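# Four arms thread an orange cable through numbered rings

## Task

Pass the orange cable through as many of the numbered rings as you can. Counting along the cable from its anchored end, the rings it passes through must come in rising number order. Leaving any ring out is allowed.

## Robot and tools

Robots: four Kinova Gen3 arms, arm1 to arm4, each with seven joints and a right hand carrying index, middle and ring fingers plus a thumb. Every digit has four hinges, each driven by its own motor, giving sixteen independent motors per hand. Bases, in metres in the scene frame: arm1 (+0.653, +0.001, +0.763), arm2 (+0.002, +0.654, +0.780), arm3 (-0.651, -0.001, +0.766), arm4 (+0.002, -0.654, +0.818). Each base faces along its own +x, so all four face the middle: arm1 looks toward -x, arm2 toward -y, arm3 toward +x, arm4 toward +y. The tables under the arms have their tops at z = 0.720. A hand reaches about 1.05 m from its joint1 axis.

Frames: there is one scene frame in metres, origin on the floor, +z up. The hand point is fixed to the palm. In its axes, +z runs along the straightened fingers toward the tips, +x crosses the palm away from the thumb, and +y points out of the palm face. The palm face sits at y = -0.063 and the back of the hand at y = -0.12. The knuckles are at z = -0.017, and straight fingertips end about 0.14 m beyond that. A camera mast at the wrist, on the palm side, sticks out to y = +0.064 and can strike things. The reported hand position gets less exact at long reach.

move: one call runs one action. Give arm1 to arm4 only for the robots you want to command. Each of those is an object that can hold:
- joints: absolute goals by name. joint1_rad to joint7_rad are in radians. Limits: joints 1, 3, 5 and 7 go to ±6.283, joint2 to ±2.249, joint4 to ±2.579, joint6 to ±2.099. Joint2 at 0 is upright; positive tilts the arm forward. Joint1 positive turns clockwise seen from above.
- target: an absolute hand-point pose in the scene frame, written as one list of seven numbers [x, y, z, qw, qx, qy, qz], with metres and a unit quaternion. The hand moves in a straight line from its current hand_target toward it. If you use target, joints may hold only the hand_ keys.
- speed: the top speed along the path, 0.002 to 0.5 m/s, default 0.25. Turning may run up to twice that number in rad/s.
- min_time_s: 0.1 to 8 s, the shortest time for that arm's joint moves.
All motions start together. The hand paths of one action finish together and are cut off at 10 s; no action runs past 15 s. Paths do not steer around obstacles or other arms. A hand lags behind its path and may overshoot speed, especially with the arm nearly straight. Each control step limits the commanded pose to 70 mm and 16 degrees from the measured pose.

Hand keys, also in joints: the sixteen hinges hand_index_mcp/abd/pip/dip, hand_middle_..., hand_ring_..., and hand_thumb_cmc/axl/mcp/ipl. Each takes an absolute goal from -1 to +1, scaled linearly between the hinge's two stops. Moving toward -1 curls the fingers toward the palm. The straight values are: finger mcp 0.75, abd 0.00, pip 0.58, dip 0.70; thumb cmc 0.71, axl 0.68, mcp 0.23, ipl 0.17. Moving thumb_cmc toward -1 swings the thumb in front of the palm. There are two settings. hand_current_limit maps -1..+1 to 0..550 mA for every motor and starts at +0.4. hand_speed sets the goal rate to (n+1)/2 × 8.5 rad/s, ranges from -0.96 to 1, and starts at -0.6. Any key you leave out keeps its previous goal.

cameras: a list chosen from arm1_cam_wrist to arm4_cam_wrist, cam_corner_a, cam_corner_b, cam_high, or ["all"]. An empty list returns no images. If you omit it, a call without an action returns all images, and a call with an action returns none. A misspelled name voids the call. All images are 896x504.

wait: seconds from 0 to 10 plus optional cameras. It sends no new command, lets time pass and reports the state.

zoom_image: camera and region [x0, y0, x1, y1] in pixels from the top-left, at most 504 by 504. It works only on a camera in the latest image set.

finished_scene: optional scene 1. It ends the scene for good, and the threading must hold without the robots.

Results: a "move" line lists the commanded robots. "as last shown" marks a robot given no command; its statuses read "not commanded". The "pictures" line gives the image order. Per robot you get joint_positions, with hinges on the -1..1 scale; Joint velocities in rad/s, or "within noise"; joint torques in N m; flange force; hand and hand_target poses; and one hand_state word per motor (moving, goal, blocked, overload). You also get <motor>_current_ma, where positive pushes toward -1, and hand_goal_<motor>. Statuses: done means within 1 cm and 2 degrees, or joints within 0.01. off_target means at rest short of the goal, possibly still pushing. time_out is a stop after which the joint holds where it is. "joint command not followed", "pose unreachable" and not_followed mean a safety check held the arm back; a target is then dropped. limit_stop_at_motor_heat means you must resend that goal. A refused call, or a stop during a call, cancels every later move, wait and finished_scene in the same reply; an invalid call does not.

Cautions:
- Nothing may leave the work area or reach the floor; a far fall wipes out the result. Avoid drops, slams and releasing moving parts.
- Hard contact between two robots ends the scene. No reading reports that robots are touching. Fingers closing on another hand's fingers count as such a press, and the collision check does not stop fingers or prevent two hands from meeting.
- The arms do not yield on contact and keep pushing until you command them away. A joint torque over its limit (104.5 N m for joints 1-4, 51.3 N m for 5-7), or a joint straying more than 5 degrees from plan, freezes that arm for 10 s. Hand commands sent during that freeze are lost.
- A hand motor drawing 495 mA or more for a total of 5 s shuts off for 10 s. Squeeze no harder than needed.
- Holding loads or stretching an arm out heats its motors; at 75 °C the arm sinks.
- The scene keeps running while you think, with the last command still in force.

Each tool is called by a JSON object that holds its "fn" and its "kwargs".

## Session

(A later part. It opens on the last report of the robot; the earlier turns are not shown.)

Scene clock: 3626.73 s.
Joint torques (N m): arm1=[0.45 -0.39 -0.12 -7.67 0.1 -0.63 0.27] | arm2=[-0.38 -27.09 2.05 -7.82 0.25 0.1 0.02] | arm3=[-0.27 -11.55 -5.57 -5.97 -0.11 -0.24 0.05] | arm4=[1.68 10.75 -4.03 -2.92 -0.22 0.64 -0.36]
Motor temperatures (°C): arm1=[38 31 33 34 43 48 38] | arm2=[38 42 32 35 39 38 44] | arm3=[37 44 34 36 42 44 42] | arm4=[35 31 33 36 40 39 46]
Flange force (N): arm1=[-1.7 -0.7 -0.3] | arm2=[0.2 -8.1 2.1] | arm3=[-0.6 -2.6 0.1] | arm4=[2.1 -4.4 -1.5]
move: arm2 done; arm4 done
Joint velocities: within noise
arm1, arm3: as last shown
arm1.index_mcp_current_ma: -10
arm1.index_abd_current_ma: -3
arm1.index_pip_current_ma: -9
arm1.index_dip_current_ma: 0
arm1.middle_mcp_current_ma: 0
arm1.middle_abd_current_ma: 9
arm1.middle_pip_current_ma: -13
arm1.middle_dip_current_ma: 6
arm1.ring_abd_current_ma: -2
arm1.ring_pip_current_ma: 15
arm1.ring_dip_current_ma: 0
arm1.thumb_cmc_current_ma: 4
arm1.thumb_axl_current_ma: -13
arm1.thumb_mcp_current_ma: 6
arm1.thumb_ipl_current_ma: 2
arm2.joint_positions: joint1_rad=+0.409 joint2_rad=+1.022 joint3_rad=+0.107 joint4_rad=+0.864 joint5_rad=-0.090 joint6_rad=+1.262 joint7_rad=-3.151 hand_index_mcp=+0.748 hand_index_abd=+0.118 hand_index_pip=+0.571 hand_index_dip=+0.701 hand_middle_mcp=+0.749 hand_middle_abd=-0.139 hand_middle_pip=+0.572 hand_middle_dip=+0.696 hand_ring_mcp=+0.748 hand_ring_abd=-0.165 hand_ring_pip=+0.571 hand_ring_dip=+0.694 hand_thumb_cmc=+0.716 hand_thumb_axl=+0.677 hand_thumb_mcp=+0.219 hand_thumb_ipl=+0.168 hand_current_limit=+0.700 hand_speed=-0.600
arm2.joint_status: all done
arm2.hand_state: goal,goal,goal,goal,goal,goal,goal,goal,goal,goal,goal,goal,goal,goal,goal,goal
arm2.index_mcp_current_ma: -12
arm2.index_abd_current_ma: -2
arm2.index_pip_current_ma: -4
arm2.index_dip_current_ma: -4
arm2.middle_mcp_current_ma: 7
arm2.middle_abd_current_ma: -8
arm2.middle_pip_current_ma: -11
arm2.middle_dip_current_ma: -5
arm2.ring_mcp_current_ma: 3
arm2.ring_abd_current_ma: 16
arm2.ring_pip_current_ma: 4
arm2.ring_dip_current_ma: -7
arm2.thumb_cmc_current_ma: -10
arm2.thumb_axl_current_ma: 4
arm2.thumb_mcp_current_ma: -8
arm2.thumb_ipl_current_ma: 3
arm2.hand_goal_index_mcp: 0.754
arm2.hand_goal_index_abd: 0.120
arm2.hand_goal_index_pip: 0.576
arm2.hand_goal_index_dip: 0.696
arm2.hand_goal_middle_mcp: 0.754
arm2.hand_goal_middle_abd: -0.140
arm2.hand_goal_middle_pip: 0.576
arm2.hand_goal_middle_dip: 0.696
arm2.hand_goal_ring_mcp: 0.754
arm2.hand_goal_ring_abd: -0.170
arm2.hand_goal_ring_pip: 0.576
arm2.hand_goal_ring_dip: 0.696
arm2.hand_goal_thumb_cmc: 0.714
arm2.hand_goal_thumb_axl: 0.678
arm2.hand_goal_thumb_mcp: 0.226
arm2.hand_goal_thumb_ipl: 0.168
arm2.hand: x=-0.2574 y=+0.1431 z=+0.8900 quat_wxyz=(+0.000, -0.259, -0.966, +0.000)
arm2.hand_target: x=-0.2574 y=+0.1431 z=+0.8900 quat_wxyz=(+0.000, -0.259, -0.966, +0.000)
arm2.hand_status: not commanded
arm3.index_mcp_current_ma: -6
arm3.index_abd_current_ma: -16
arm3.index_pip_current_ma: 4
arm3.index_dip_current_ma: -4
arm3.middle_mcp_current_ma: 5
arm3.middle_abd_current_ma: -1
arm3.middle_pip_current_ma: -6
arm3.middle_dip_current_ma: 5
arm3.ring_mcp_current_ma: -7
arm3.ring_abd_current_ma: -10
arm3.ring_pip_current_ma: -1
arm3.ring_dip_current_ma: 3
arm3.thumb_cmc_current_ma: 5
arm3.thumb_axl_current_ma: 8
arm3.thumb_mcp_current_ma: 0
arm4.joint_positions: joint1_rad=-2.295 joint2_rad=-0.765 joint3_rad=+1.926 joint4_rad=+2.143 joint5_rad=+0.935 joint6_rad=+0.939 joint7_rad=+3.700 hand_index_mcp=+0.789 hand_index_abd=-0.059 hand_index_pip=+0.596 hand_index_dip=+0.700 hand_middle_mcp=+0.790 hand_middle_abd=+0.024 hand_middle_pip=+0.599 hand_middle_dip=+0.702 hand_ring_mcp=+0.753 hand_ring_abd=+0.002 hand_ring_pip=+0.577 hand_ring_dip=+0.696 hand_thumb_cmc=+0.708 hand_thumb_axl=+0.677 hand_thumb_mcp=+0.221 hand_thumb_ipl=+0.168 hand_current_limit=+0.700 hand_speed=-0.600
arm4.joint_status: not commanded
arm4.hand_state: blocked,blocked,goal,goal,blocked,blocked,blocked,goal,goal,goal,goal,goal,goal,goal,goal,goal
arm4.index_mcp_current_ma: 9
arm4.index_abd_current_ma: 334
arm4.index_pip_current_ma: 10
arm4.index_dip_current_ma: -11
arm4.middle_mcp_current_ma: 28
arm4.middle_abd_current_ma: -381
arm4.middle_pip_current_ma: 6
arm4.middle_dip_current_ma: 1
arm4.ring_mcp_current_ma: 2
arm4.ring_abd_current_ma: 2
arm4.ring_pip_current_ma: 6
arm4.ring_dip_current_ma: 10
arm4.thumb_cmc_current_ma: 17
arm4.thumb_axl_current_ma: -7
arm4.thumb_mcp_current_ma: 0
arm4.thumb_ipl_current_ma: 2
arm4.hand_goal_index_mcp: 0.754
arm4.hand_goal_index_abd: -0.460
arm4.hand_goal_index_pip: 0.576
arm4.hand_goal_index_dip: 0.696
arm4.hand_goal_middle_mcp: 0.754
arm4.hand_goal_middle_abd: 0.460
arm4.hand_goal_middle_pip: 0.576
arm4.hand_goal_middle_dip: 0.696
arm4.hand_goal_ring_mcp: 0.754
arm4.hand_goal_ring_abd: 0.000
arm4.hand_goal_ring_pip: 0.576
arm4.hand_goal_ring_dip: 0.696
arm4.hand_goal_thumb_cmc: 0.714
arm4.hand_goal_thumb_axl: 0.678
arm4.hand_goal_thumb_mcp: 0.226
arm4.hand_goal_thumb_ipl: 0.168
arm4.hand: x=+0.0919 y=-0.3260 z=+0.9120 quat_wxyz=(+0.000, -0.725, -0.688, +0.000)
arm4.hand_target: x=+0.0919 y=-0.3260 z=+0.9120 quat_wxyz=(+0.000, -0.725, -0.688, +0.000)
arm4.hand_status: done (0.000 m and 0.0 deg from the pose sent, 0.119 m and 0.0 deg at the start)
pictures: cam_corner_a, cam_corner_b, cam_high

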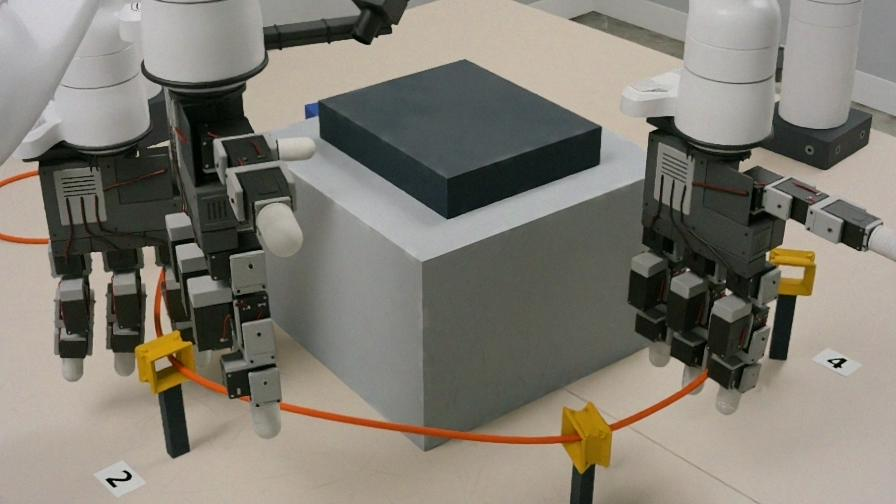

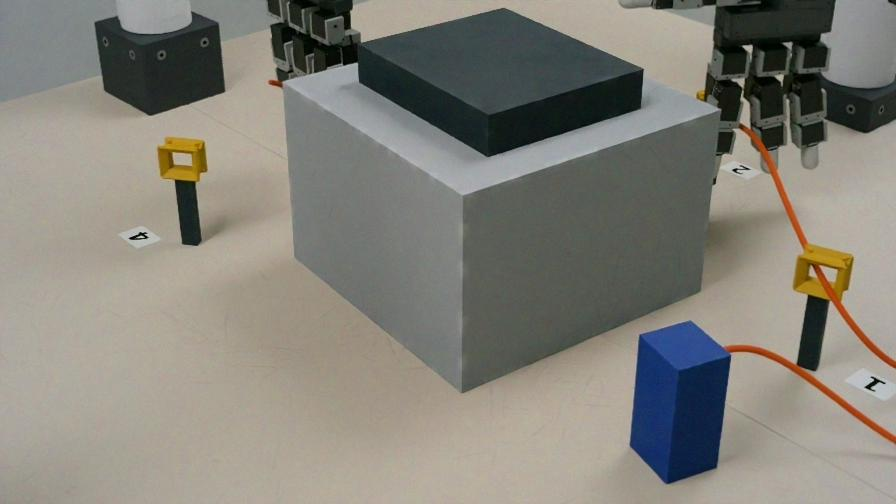

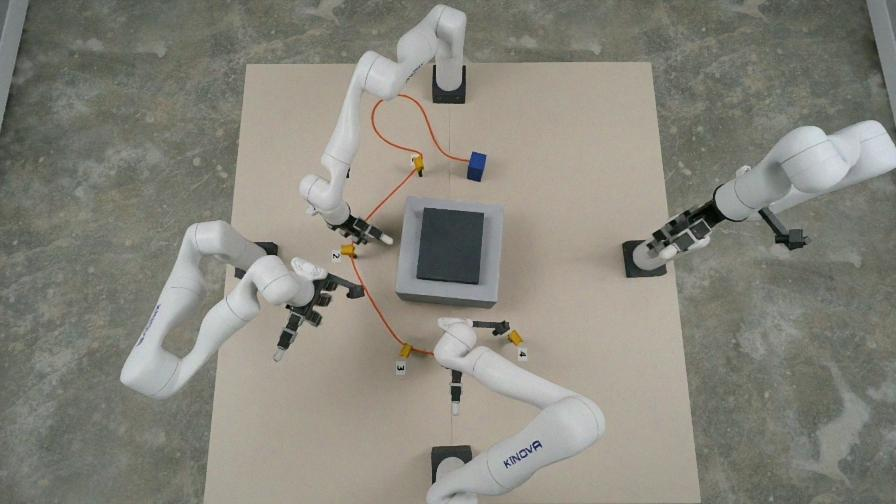

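{"fn": "move", "kwargs": {"arm4": {"joints": {"hand_index_abd": 0.04, "hand_middle_abd": -0.06, "hand_ring_abd": -0.06}}, "cameras": ["cam_high","cam_corner_a","cam_corner_b"]}}

{"fn": "zoom_image", "kwargs": {"camera": "cam_corner_a", "region": [500, 224, 780, 504]}}

{"fn": "zoom_image", "kwargs": {"camera": "cam_high", "region": [370, 280, 490, 400]}}

{"fn": "zoom_image", "kwargs": {"camera": "cam_corner_b", "region": [220, 40, 340, 120]}}

Scene clock: 3662.60 s.
Joint torques (N m): arm1=[0.38 -0.41 -0.12 -7.65 0.11 -0.62 0.26] | arm2=[-0.42 -27.03 2.06 -7.82 0.23 0.1 0.06] | arm3=[-0.33 -11.57 -5.5 -6.01 -0.12 -0.25 0.12] | arm4=[1.09 10.42 -4.67 -3.12 -0.49 0.05 -0.38]
Motor temperatures (°C): arm1=[38 31 33 34 43 48 38] | arm2=[38 42 32 35 39 38 44] | arm3=[37 44 34 36 42 44 42] | arm4=[35 31 33 36 40 39 46]
Flange force (N): arm1=[-1.8 -0.7 -0.4] | arm2=[0.2 -7.9 2.0] | arm3=[-0.6 -3.0 0.2] | arm4=[1.9 -2.6 -1.6]
move: arm4 done
Joint velocities: within noise
arm1, arm2, arm3: as last shown
arm1.index_mcp_current_ma: -12
arm1.index_pip_current_ma: -10
arm1.index_dip_current_ma: -2
arm1.middle_mcp_current_ma: 5
arm1.middle_abd_current_ma: 10
arm1.middle_pip_current_ma: -11
arm1.middle_dip_current_ma: 7
arm1.ring_abd_current_ma: -3
arm1.ring_pip_current_ma: 9
arm1.ring_dip_current_ma: 1
arm1.thumb_cmc_current_ma: 0
arm1.thumb_axl_current_ma: -12
arm1.thumb_mcp_current_ma: 8
arm1.thumb_ipl_current_ma: 6
arm2.index_mcp_current_ma: -10
arm2.index_abd_current_ma: -7
arm2.index_pip_current_ma: -9
arm2.index_dip_current_ma: 3
arm2.middle_mcp_current_ma: 5
arm2.middle_abd_current_ma: -7
arm2.middle_pip_current_ma: -9
arm2.middle_dip_current_ma: 1
arm2.ring_mcp_current_ma: 7
arm2.ring_abd_current_ma: 12
arm2.ring_pip_current_ma: 3
arm2.ring_dip_current_ma: -4
arm2.thumb_cmc_current_ma: -9
arm2.thumb_axl_current_ma: 7
arm2.thumb_ipl_current_ma: 1
arm3.index_mcp_current_ma: -9
arm3.index_abd_current_ma: -4
arm3.index_pip_current_ma: 1
arm3.index_dip_current_ma: -11
arm3.middle_mcp_current_ma: -3
arm3.middle_abd_current_ma: 6
arm3.middle_dip_current_ma: 2
arm3.ring_mcp_current_ma: -1
arm3.ring_abd_current_ma: 7
arm3.ring_pip_current_ma: -4
arm3.ring_dip_current_ma: 0
arm3.thumb_cmc_current_ma: -6
arm3.thumb_axl_current_ma: 9
arm3.thumb_mcp_current_ma: 2
arm3.thumb_ipl_current_ma: 4
arm4.joint_positions: joint1_rad=-2.295 joint2_rad=-0.765 joint3_rad=+1.926 joint4_rad=+2.143 joint5_rad=+0.935 joint6_rad=+0.939 joint7_rad=+3.700 hand_index_mcp=+0.755 hand_index_abd=+0.036 hand_index_pip=+0.578 hand_index_dip=+0.688 hand_middle_mcp=+0.753 hand_middle_abd=-0.055 hand_middle_pip=+0.580 hand_middle_dip=+0.692 hand_ring_mcp=+0.753 hand_ring_abd=-0.053 hand_ring_pip=+0.577 hand_ring_dip=+0.696 hand_thumb_cmc=+0.708 hand_thumb_axl=+0.677 hand_thumb_mcp=+0.221 hand_thumb_ipl=+0.168 hand_current_limit=+0.700 hand_speed=-0.600
arm4.joint_status: all done
arm4.hand_state: goal,goal,goal,goal,goal,goal,goal,goal,goal,goal,goal,goal,goal,goal,goal,goal
arm4.index_mcp_current_ma: -6
arm4.index_abd_current_ma: -7
arm4.index_pip_current_ma: 6
arm4.index_dip_current_ma: -9
arm4.middle_mcp_current_ma: 7
arm4.middle_abd_current_ma: 5
arm4.middle_pip_current_ma: 6
arm4.middle_dip_current_ma: 2
arm4.ring_mcp_current_ma: -3
arm4.ring_abd_current_ma: 3
arm4.ring_pip_current_ma: 9
arm4.ring_dip_current_ma: 9
arm4.thumb_cmc_current_ma: 12
arm4.thumb_axl_current_ma: -9
arm4.thumb_mcp_current_ma: 2
arm4.thumb_ipl_current_ma: 4
arm4.hand_goal_index_mcp: 0.754
arm4.hand_goal_index_abd: 0.040
arm4.hand_goal_index_pip: 0.576
arm4.hand_goal_index_dip: 0.696
arm4.hand_goal_middle_mcp: 0.754
arm4.hand_goal_middle_abd: -0.060
arm4.hand_goal_middle_pip: 0.576
arm4.hand_goal_middle_dip: 0.696
arm4.hand_goal_ring_mcp: 0.754
arm4.hand_goal_ring_abd: -0.060
arm4.hand_goal_ring_pip: 0.576
arm4.hand_goal_ring_dip: 0.696
arm4.hand_goal_thumb_cmc: 0.714
arm4.hand_goal_thumb_axl: 0.678
arm4.hand_goal_thumb_mcp: 0.226
arm4.hand_goal_thumb_ipl: 0.168
arm4.hand: x=+0.0919 y=-0.3260 z=+0.9120 quat_wxyz=(+0.000, -0.725, -0.688, +0.000)
arm4.hand_target: x=+0.0919 y=-0.3260 z=+0.9120 quat_wxyz=(+0.000, -0.725, -0.688, +0.000)
arm4.hand_status: not commanded
pictures: cam_corner_a, cam_corner_b, cam_high

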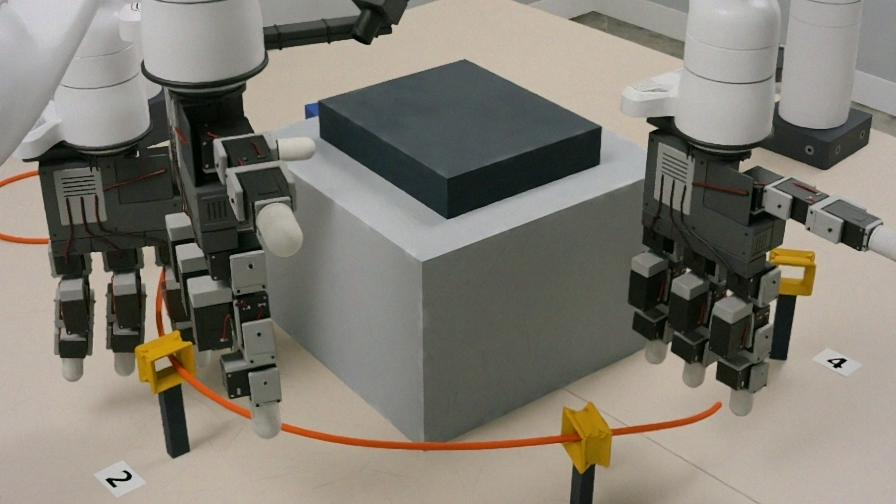

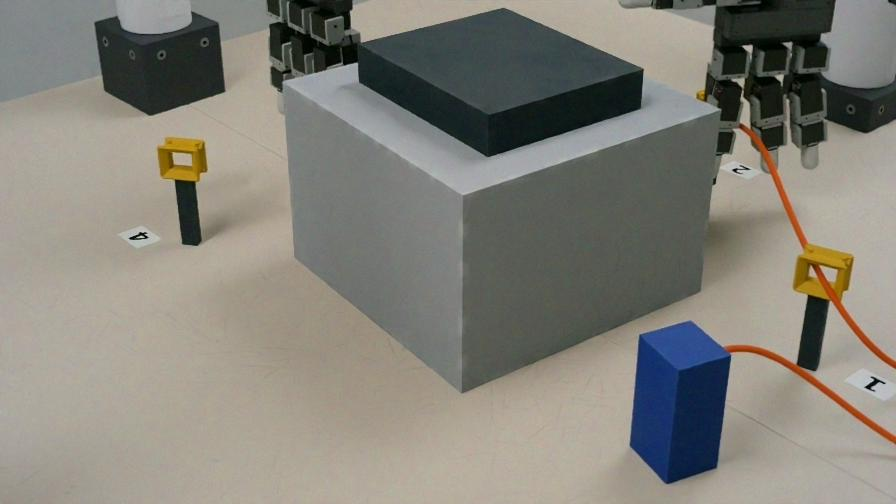

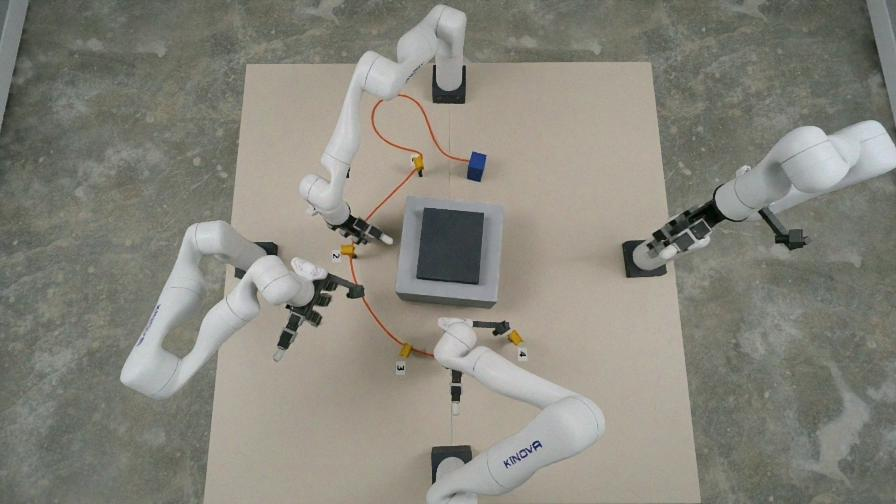

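Scaled by 1.800 from the camera's image (finer frame: 1280x720).

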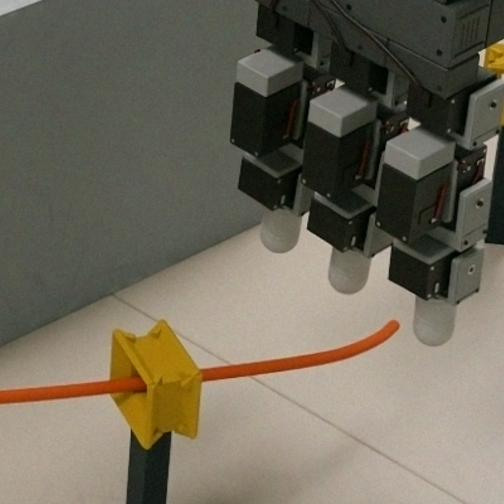

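Scaled by 4.200 from the camera's image (finer frame: 1280x720).

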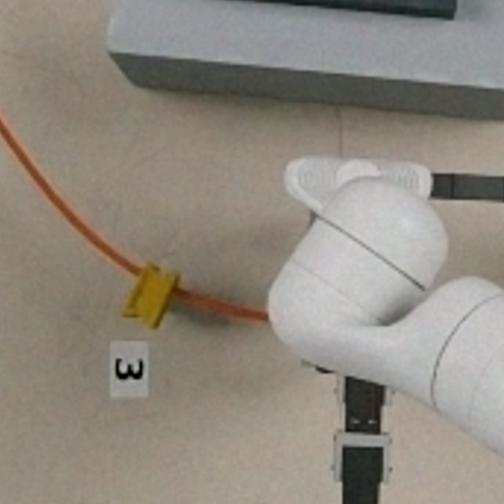

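Scaled by 4.200 from the camera's image (finer frame: 1280x720).

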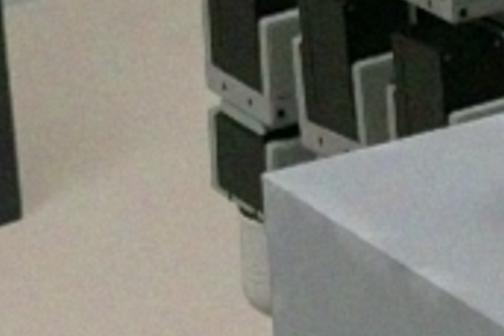

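{"fn": "move", "kwargs": {"arm4": {"target": [0.0022, -0.3281, 0.884, 0, -0.7934, -0.6088, 0], "speed": 0.12, "joints": {"hand_index_abd": 0.13, "hand_middle_abd": -0.15, "hand_ring_abd": -0.18}}, "arm2": {"target": [-0.1605, 0.257, 0.895, 0, -0.3420, -0.9397, 0], "speed": 0.15}, "cameras": ["cam_high","cam_corner_a","cam_corner_b","arm4_cam_wrist"]}}

{"fn": "zoom_image", "kwargs": {"camera": "cam_corner_a", "region": [500, 264, 740, 504]}}

{"fn": "zoom_image", "kwargs": {"camera": "arm4_cam_wrist", "region": [240, 0, 640, 240]}}

{"fn": "zoom_image", "kwargs": {"camera": "cam_corner_b", "region": [680, 60, 896, 276]}}

Scene clock: 3704.80 s.
Joint torques (N m): arm1=[0.42 -0.42 -0.08 -7.69 0.11 -0.64 0.24] | arm2=[-0.36 -20.9 2.04 -6.18 0.24 0.12 0.07] | arm3=[-0.17 -11.61 -5.58 -6.04 -0.11 -0.26 0.08] | arm4=[1.1 11.65 -4.67 -2.67 -0.52 0.05 -0.39]
Motor temperatures (°C): arm1=[38 31 33 34 43 48 38] | arm2=[38 42 32 35 39 38 44] | arm3=[37 44 34 36 42 44 42] | arm4=[35 32 33 36 40 39 46]
Flange force (N): arm1=[-1.8 -0.6 -0.3] | arm2=[-0.8 -5.3 3.4] | arm3=[-0.3 -2.5 0.4] | arm4=[0.4 -2.7 -1.8]
move: arm2 done; arm4 done
Joint velocities: within noise
arm1.joint_positions: joint1_rad=-0.211 joint2_rad=-0.447 joint3_rad=-0.107 joint4_rad=+1.431 joint5_rad=-0.069 joint6_rad=+1.964 joint7_rad=+1.761 hand_index_mcp=+0.753 hand_index_abd=+0.000 hand_index_pip=+0.577 hand_index_dip=+0.696 hand_middle_mcp=+0.753 hand_middle_abd=+0.000 hand_middle_pip=+0.577 hand_middle_dip=+0.696 hand_ring_mcp=+0.753 hand_ring_abd=+0.000 hand_ring_pip=+0.577 hand_ring_dip=+0.696 hand_thumb_cmc=+0.714 hand_thumb_axl=+0.677 hand_thumb_mcp=+0.222 hand_thumb_ipl=+0.168 hand_current_limit=+0.400 hand_speed=-0.600
arm1.joint_status: not commanded
arm1.hand_state: goal,goal,goal,goal,goal,goal,goal,goal,goal,goal,overload,goal,goal,goal,goal,goal
arm1.index_mcp_current_ma: -7
arm1.index_abd_current_ma: 1
arm1.index_pip_current_ma: -9
arm1.index_dip_current_ma: 1
arm1.middle_mcp_current_ma: 2
arm1.middle_abd_current_ma: 10
arm1.middle_pip_current_ma: -13
arm1.middle_dip_current_ma: 2
arm1.ring_mcp_current_ma: -3
arm1.ring_abd_current_ma: -7
arm1.ring_pip_current_ma: 9
arm1.ring_dip_current_ma: -1
arm1.thumb_cmc_current_ma: 5
arm1.thumb_axl_current_ma: -12
arm1.thumb_mcp_current_ma: 10
arm1.thumb_ipl_current_ma: 4
arm1.hand_goal_index_mcp: 0.754
arm1.hand_goal_index_abd: 0.000
arm1.hand_goal_index_pip: 0.576
arm1.hand_goal_index_dip: 0.696
arm1.hand_goal_middle_mcp: 0.754
arm1.hand_goal_middle_abd: 0.000
arm1.hand_goal_middle_pip: 0.576
arm1.hand_goal_middle_dip: 0.696
arm1.hand_goal_ring_mcp: 0.754
arm1.hand_goal_ring_abd: 0.000
arm1.hand_goal_ring_pip: 0.576
arm1.hand_goal_ring_dip: 0.696
arm1.hand_goal_thumb_cmc: 0.714
arm1.hand_goal_thumb_axl: 0.678
arm1.hand_goal_thumb_mcp: 0.226
arm1.hand_goal_thumb_ipl: 0.168
arm1.hand: x=+0.5493 y=-0.1310 z=+1.3069 quat_wxyz=(+0.021, +0.954, +0.285, -0.090)
arm1.hand_target: x=+0.5493 y=-0.1310 z=+1.3069 quat_wxyz=(+0.021, +0.954, +0.285, -0.090)
arm1.hand_status: not commanded
arm2.joint_positions: joint1_rad=+0.320 joint2_rad=+0.678 joint3_rad=+0.140 joint4_rad=+1.587 joint5_rad=-0.106 joint6_rad=+0.888 joint7_rad=-3.321 hand_index_mcp=+0.748 hand_index_abd=+0.118 hand_index_pip=+0.571 hand_index_dip=+0.701 hand_middle_mcp=+0.749 hand_middle_abd=-0.139 hand_middle_pip=+0.572 hand_middle_dip=+0.696 hand_ring_mcp=+0.748 hand_ring_abd=-0.165 hand_ring_pip=+0.571 hand_ring_dip=+0.694 hand_thumb_cmc=+0.709 hand_thumb_axl=+0.677 hand_thumb_mcp=+0.219 hand_thumb_ipl=+0.168 hand_current_limit=+0.700 hand_speed=-0.600
arm2.joint_status: not commanded
arm2.hand_state: goal,goal,goal,goal,goal,goal,goal,goal,goal,goal,goal,goal,goal,goal,goal,goal
arm2.index_mcp_current_ma: -10
arm2.index_abd_current_ma: -4
arm2.index_pip_current_ma: -5
arm2.index_dip_current_ma: 2
arm2.middle_mcp_current_ma: 0
arm2.middle_abd_current_ma: -14
arm2.middle_pip_current_ma: -8
arm2.middle_dip_current_ma: -2
arm2.ring_mcp_current_ma: 3
arm2.ring_abd_current_ma: 12
arm2.ring_pip_current_ma: -4
arm2.ring_dip_current_ma: -13
arm2.thumb_cmc_current_ma: -12
arm2.thumb_axl_current_ma: 6
arm2.thumb_mcp_current_ma: -5
arm2.thumb_ipl_current_ma: 6
arm2.hand_goal_index_mcp: 0.754
arm2.hand_goal_index_abd: 0.120
arm2.hand_goal_index_pip: 0.576
arm2.hand_goal_index_dip: 0.696
arm2.hand_goal_middle_mcp: 0.754
arm2.hand_goal_middle_abd: -0.140
arm2.hand_goal_middle_pip: 0.576
arm2.hand_goal_middle_dip: 0.696
arm2.hand_goal_ring_mcp: 0.754
arm2.hand_goal_ring_abd: -0.170
arm2.hand_goal_ring_pip: 0.576
arm2.hand_goal_ring_dip: 0.696
arm2.hand_goal_thumb_cmc: 0.714
arm2.hand_goal_thumb_axl: 0.678
arm2.hand_goal_thumb_mcp: 0.226
arm2.hand_goal_thumb_ipl: 0.168
arm2.hand: x=-0.1605 y=+0.2570 z=+0.8950 quat_wxyz=(+0.000, -0.342, -0.940, +0.000)
arm2.hand_target: x=-0.1605 y=+0.2570 z=+0.8950 quat_wxyz=(+0.000, -0.342, -0.940, +0.000)
arm2.hand_status: done (0.000 m and 0.0 deg from the pose sent, 0.150 m and 10.0 deg at the start)
arm3: as last shown
arm3.index_mcp_current_ma: -13
arm3.index_abd_current_ma: -3
arm3.index_pip_current_ma: 0
arm3.index_dip_current_ma: 1
arm3.middle_mcp_current_ma: 10
arm3.middle_abd_current_ma: -10
arm3.middle_pip_current_ma: 0
arm3.middle_dip_current_ma: 12
arm3.ring_mcp_current_ma: 5
arm3.ring_abd_current_ma: -4
arm3.ring_pip_current_ma: 7
arm3.ring_dip_current_ma: 7
arm3.thumb_cmc_current_ma: -2
arm3.thumb_axl_current_ma: 7
arm3.thumb_mcp_current_ma: 8
arm3.thumb_ipl_current_ma: -2
arm4.joint_positions: joint1_rad=-2.607 joint2_rad=-0.808 joint3_rad=+2.065 joint4_rad=+2.093 joint5_rad=+0.976 joint6_rad=+0.877 joint7_rad=+3.284 hand_index_mcp=+0.755 hand_index_abd=+0.124 hand_index_pip=+0.578 hand_index_dip=+0.689 hand_middle_mcp=+0.753 hand_middle_abd=-0.141 hand_middle_pip=+0.580 hand_middle_dip=+0.692 hand_ring_mcp=+0.753 hand_ring_abd=-0.174 hand_ring_pip=+0.577 hand_ring_dip=+0.696 hand_thumb_cmc=+0.718 hand_thumb_axl=+0.677 hand_thumb_mcp=+0.221 hand_thumb_ipl=+0.168 hand_current_limit=+0.700 hand_speed=-0.600
arm4.joint_status: all done
arm4.hand_state: goal,goal,goal,goal,goal,goal,goal,goal,goal,goal,goal,goal,goal,goal,goal,goal
arm4.index_mcp_current_ma: -4
arm4.index_abd_current_ma: -4
arm4.index_pip_current_ma: 2
arm4.index_dip_current_ma: -4
arm4.middle_mcp_current_ma: 9
arm4.middle_abd_current_ma: 13
arm4.middle_pip_current_ma: 5
arm4.middle_dip_current_ma: -3
arm4.ring_mcp_current_ma: 3
arm4.ring_abd_current_ma: 2
arm4.ring_pip_current_ma: 10
arm4.ring_dip_current_ma: 6
arm4.thumb_cmc_current_ma: 11
arm4.thumb_axl_current_ma: 0
arm4.thumb_mcp_current_ma: 4
arm4.thumb_ipl_current_ma: 0
arm4.hand_goal_index_mcp: 0.754
arm4.hand_goal_index_abd: 0.130
arm4.hand_goal_index_pip: 0.576
arm4.hand_goal_index_dip: 0.696
arm4.hand_goal_middle_mcp: 0.754
arm4.hand_goal_middle_abd: -0.150
arm4.hand_goal_middle_pip: 0.576
arm4.hand_goal_middle_dip: 0.696
arm4.hand_goal_ring_mcp: 0.754
arm4.hand_goal_ring_abd: -0.180
arm4.hand_goal_ring_pip: 0.576
arm4.hand_goal_ring_dip: 0.696
arm4.hand_goal_thumb_cmc: 0.714
arm4.hand_goal_thumb_axl: 0.678
arm4.hand_goal_thumb_mcp: 0.226
arm4.hand_goal_thumb_ipl: 0.168
arm4.hand: x=+0.0022 y=-0.3281 z=+0.8840 quat_wxyz=(+0.000, -0.793, -0.609, +0.000)
arm4.hand_target: x=+0.0022 y=-0.3281 z=+0.8840 quat_wxyz=(+0.000, -0.793, -0.609, +0.000)
arm4.hand_status: done (0.000 m and 0.0 deg from the pose sent, 0.094 m and 12.0 deg at the start)
pictures: arm4_cam_wrist, cam_corner_a, cam_corner_b, cam_high

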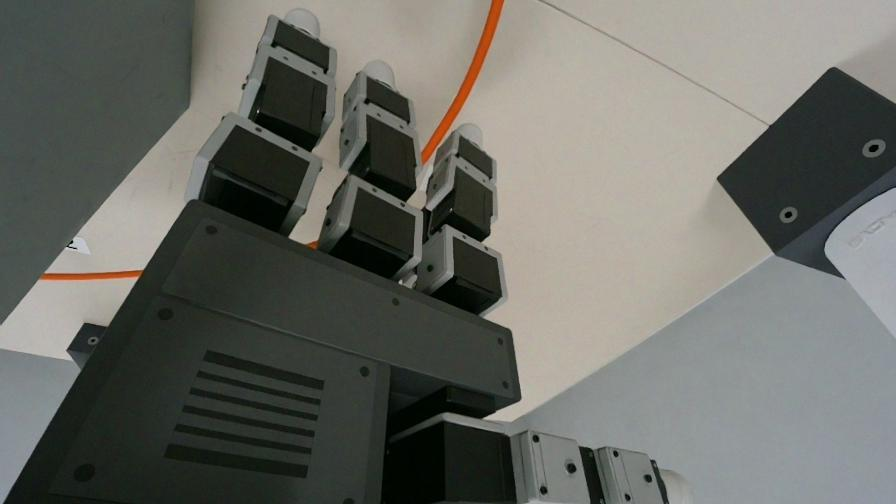

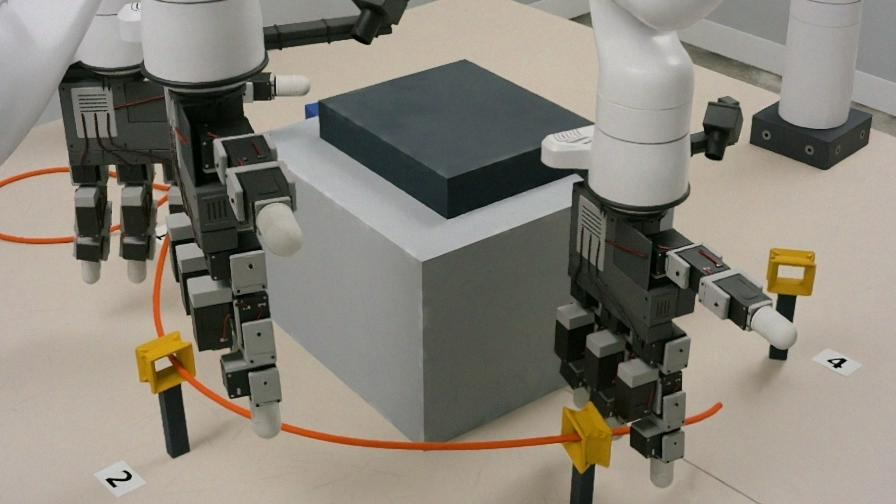

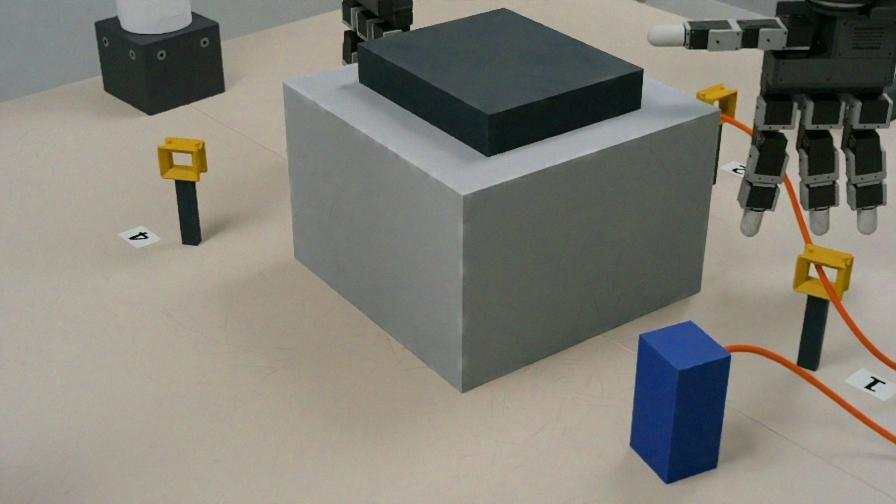

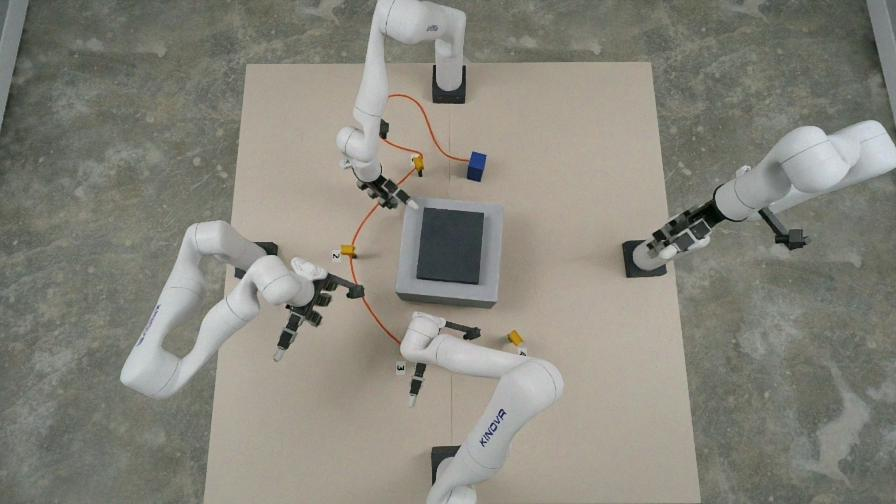

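Scaled by 2.100 from the camera's image (finer frame: 1280x720).

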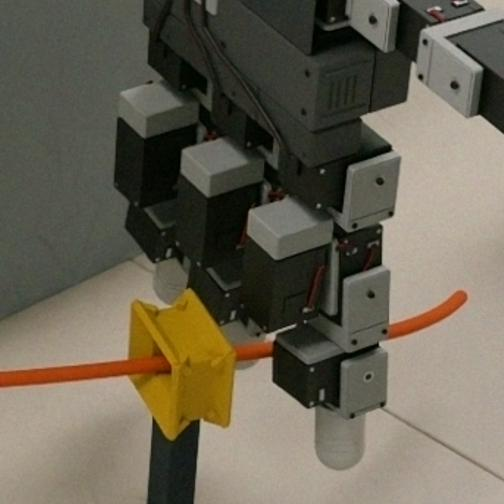

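Scaled by 1.260 from the camera's image (finer frame: 1280x720).

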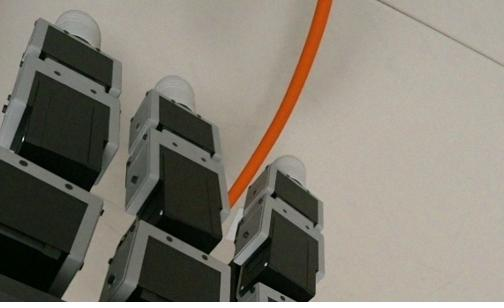

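Scaled by 2.333 from the camera's image (finer frame: 1280x720).

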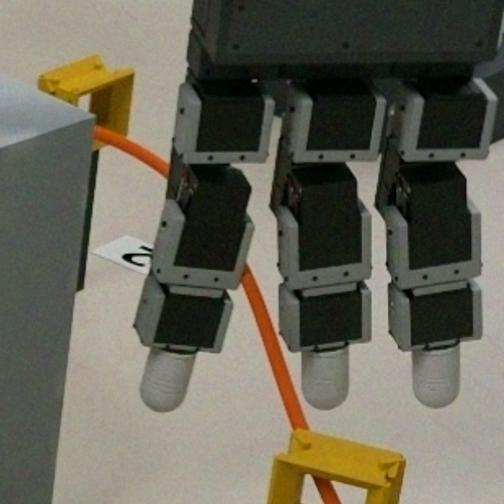

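{"fn": "move", "kwargs": {"arm4": {"joints": {"hand_index_abd": -0.5, "hand_middle_abd": 0.5, "hand_ring_abd": 0.0, "hand_current_limit": 0.75}}, "arm2": {"joints": {"hand_index_abd": -0.46, "hand_middle_abd": 0.46, "hand_ring_abd": 0.0}}, "cameras": ["cam_high","cam_corner_a","arm4_cam_wrist"]}}

{"fn": "zoom_image", "kwargs": {"camera": "cam_corner_a", "region": [500, 264, 740, 504]}}

{"fn": "zoom_image", "kwargs": {"camera": "arm4_cam_wrist", "region": [240, 0, 640, 240]}}

Scene clock: 3711.20 s.
Joint torques (N m): arm1=[0.43 -0.41 -0.1 -7.71 0.11 -0.65 0.25] | arm2=[-0.32 -20.99 2.08 -6.22 0.24 0.12 0.05] | arm3=[-0.25 -11.6 -5.53 -6.06 -0.14 -0.26 0.08] | arm4=[1.21 11.81 -4.65 -2.99 -0.42 -0.02 -0.41]
Motor temperatures (°C): arm1=[38 31 33 34 43 48 38] | arm2=[38 42 32 35 39 38 44] | arm3=[37 44 34 36 42 44 42] | arm4=[35 32 33 36 40 39 46]
Flange force (N): arm1=[-1.7 -0.7 -0.2] | arm2=[-0.8 -5.2 3.6] | arm3=[-0.5 -2.8 0.4] | arm4=[-0.2 -2.6 -1.7]
move: arm2 off_target; arm4 off_target
Joint velocities: within noise
arm1, arm3: as last shown
arm1.index_mcp_current_ma: -3
arm1.index_abd_current_ma: -4
arm1.index_pip_current_ma: -2
arm1.index_dip_current_ma: 0
arm1.middle_mcp_current_ma: 5
arm1.middle_abd_current_ma: 9
arm1.middle_pip_current_ma: -8
arm1.middle_dip_current_ma: 6
arm1.ring_mcp_current_ma: -6
arm1.ring_abd_current_ma: -1
arm1.ring_pip_current_ma: 8
arm1.ring_dip_current_ma: 1
arm1.thumb_cmc_current_ma: 2
arm1.thumb_axl_current_ma: -14
arm1.thumb_mcp_current_ma: 12
arm1.thumb_ipl_current_ma: 2
arm2.joint_positions: joint1_rad=+0.320 joint2_rad=+0.678 joint3_rad=+0.140 joint4_rad=+1.587 joint5_rad=-0.106 joint6_rad=+0.888 joint7_rad=-3.321 hand_index_mcp=+0.748 hand_index_abd=-0.081 hand_index_pip=+0.572 hand_index_dip=+0.701 hand_middle_mcp=+0.751 hand_middle_abd=+0.078 hand_middle_pip=+0.572 hand_middle_dip=+0.697 hand_ring_mcp=+0.748 hand_ring_abd=+0.006 hand_ring_pip=+0.571 hand_ring_dip=+0.694 hand_thumb_cmc=+0.709 hand_thumb_axl=+0.677 hand_thumb_mcp=+0.219 hand_thumb_ipl=+0.168 hand_current_limit=+0.700 hand_speed=-0.600
arm2.joint_status: hand_index_abd off_target (ended at -0.081, target -0.460); hand_middle_abd off_target (ended at +0.078, target +0.460); the others done
arm2.hand_state: goal,blocked,goal,goal,goal,blocked,goal,goal,goal,goal,goal,goal,goal,goal,goal,goal
arm2.index_mcp_current_ma: -9
arm2.index_abd_current_ma: 464
arm2.index_pip_current_ma: -12
arm2.index_dip_current_ma: -1
arm2.middle_mcp_current_ma: 9
arm2.middle_abd_current_ma: -475
arm2.middle_pip_current_ma: -10
arm2.middle_dip_current_ma: -4
arm2.ring_mcp_current_ma: 2
arm2.ring_abd_current_ma: 9
arm2.ring_pip_current_ma: 2
arm2.ring_dip_current_ma: -9
arm2.thumb_cmc_current_ma: -11
arm2.thumb_axl_current_ma: 8
arm2.thumb_mcp_current_ma: -3
arm2.thumb_ipl_current_ma: 6
arm2.hand_goal_index_mcp: 0.754
arm2.hand_goal_index_abd: -0.460
arm2.hand_goal_index_pip: 0.576
arm2.hand_goal_index_dip: 0.696
arm2.hand_goal_middle_mcp: 0.754
arm2.hand_goal_middle_abd: 0.460
arm2.hand_goal_middle_pip: 0.576
arm2.hand_goal_middle_dip: 0.696
arm2.hand_goal_ring_mcp: 0.754
arm2.hand_goal_ring_abd: 0.000
arm2.hand_goal_ring_pip: 0.576
arm2.hand_goal_ring_dip: 0.696
arm2.hand_goal_thumb_cmc: 0.714
arm2.hand_goal_thumb_axl: 0.678
arm2.hand_goal_thumb_mcp: 0.226
arm2.hand_goal_thumb_ipl: 0.168
arm2.hand: x=-0.1605 y=+0.2570 z=+0.8950 quat_wxyz=(+0.000, -0.342, -0.940, +0.000)
arm2.hand_target: x=-0.1605 y=+0.2570 z=+0.8950 quat_wxyz=(+0.000, -0.342, -0.940, +0.000)
arm2.hand_status: not commanded
arm3.index_mcp_current_ma: -9
arm3.index_abd_current_ma: -9
arm3.index_pip_current_ma: 2
arm3.index_dip_current_ma: -3
arm3.middle_mcp_current_ma: 4
arm3.middle_abd_current_ma: 11
arm3.middle_pip_current_ma: 1
arm3.middle_dip_current_ma: -5
arm3.ring_mcp_current_ma: 8
arm3.ring_abd_current_ma: -3
arm3.ring_pip_current_ma: 4
arm3.ring_dip_current_ma: 0
arm3.thumb_cmc_current_ma: -13
arm3.thumb_axl_current_ma: 6
arm3.thumb_mcp_current_ma: 3
arm3.thumb_ipl_current_ma: 5
arm4.joint_positions: joint1_rad=-2.607 joint2_rad=-0.808 joint3_rad=+2.065 joint4_rad=+2.093 joint5_rad=+0.976 joint6_rad=+0.877 joint7_rad=+3.284 hand_index_mcp=+0.754 hand_index_abd=-0.049 hand_index_pip=+0.579 hand_index_dip=+0.699 hand_middle_mcp=+0.749 hand_middle_abd=+0.041 hand_middle_pip=+0.578 hand_middle_dip=+0.692 hand_ring_mcp=+0.753 hand_ring_abd=+0.002 hand_ring_pip=+0.577 hand_ring_dip=+0.696 hand_thumb_cmc=+0.718 hand_thumb_axl=+0.677 hand_thumb_mcp=+0.221 hand_thumb_ipl=+0.168 hand_current_limit=+0.750 hand_speed=-0.600
arm4.joint_status: hand_index_abd off_target (ended at -0.049, target -0.500); hand_middle_abd off_target (ended at +0.041, target +0.500); the others done
arm4.hand_state: goal,blocked,goal,goal,goal,blocked,goal,goal,goal,goal,goal,goal,goal,goal,goal,goal
arm4.index_mcp_current_ma: -8
arm4.index_abd_current_ma: 396
arm4.index_pip_current_ma: 4
arm4.index_dip_current_ma: -5
arm4.middle_mcp_current_ma: 11
arm4.middle_abd_current_ma: -409
arm4.middle_pip_current_ma: 1
arm4.middle_dip_current_ma: -1
arm4.ring_mcp_current_ma: -3
arm4.ring_abd_current_ma: 7
arm4.ring_pip_current_ma: 7
arm4.ring_dip_current_ma: 9
arm4.thumb_cmc_current_ma: 17
arm4.thumb_axl_current_ma: -7
arm4.thumb_mcp_current_ma: 3
arm4.thumb_ipl_current_ma: 4
arm4.hand_goal_index_mcp: 0.754
arm4.hand_goal_index_abd: -0.500
arm4.hand_goal_index_pip: 0.576
arm4.hand_goal_index_dip: 0.696
arm4.hand_goal_middle_mcp: 0.754
arm4.hand_goal_middle_abd: 0.500
arm4.hand_goal_middle_pip: 0.576
arm4.hand_goal_middle_dip: 0.696
arm4.hand_goal_ring_mcp: 0.754
arm4.hand_goal_ring_abd: 0.000
arm4.hand_goal_ring_pip: 0.576
arm4.hand_goal_ring_dip: 0.696
arm4.hand_goal_thumb_cmc: 0.714
arm4.hand_goal_thumb_axl: 0.678
arm4.hand_goal_thumb_mcp: 0.226
arm4.hand_goal_thumb_ipl: 0.168
arm4.hand: x=+0.0022 y=-0.3281 z=+0.8840 quat_wxyz=(+0.000, -0.793, -0.609, +0.000)
arm4.hand_target: x=+0.0022 y=-0.3281 z=+0.8840 quat_wxyz=(+0.000, -0.793, -0.609, +0.000)
arm4.hand_status: not commanded
pictures: arm4_cam_wrist, cam_corner_a, cam_high

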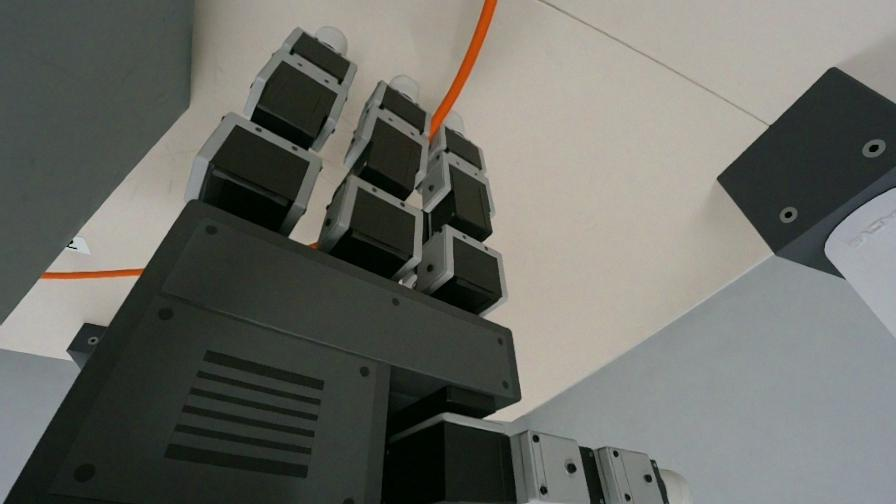

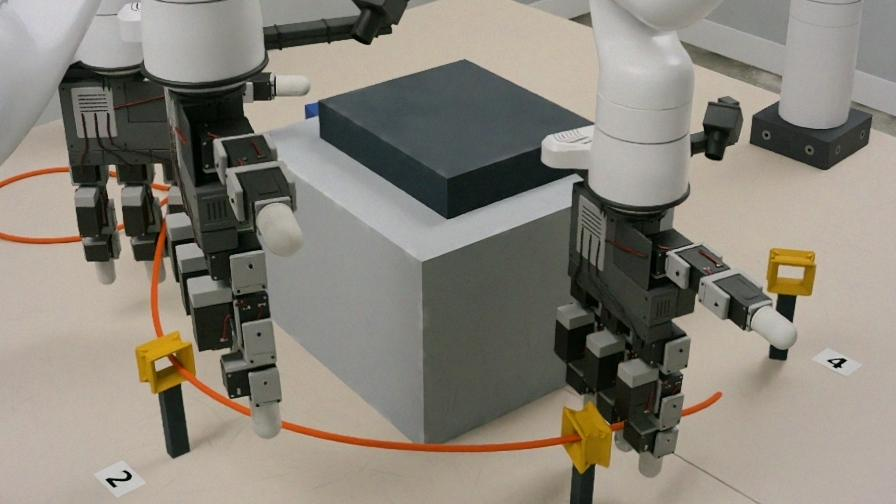

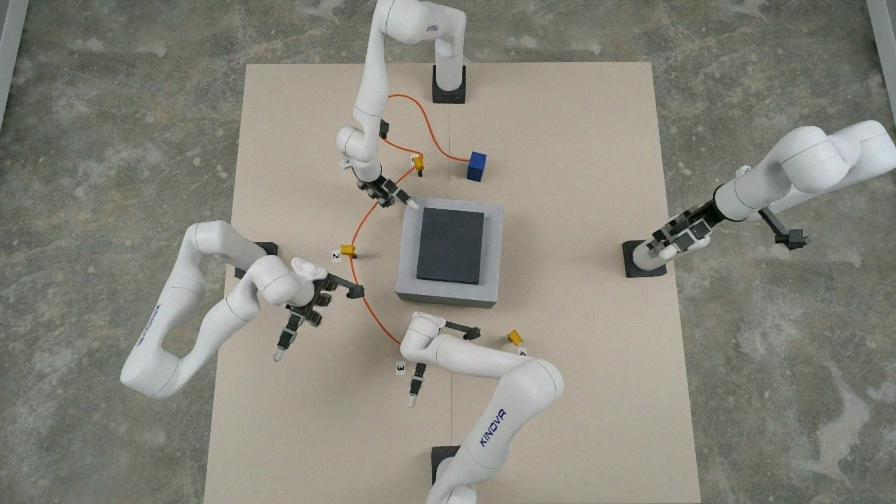

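Scaled by 2.100 from the camera's image (finer frame: 1280x720).

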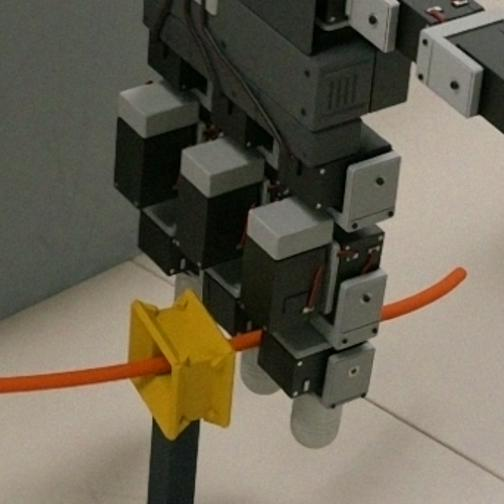

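Scaled by 1.260 from the camera's image (finer frame: 1280x720).

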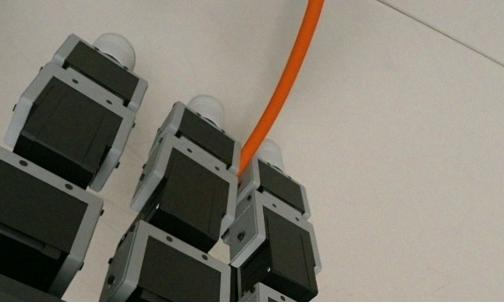

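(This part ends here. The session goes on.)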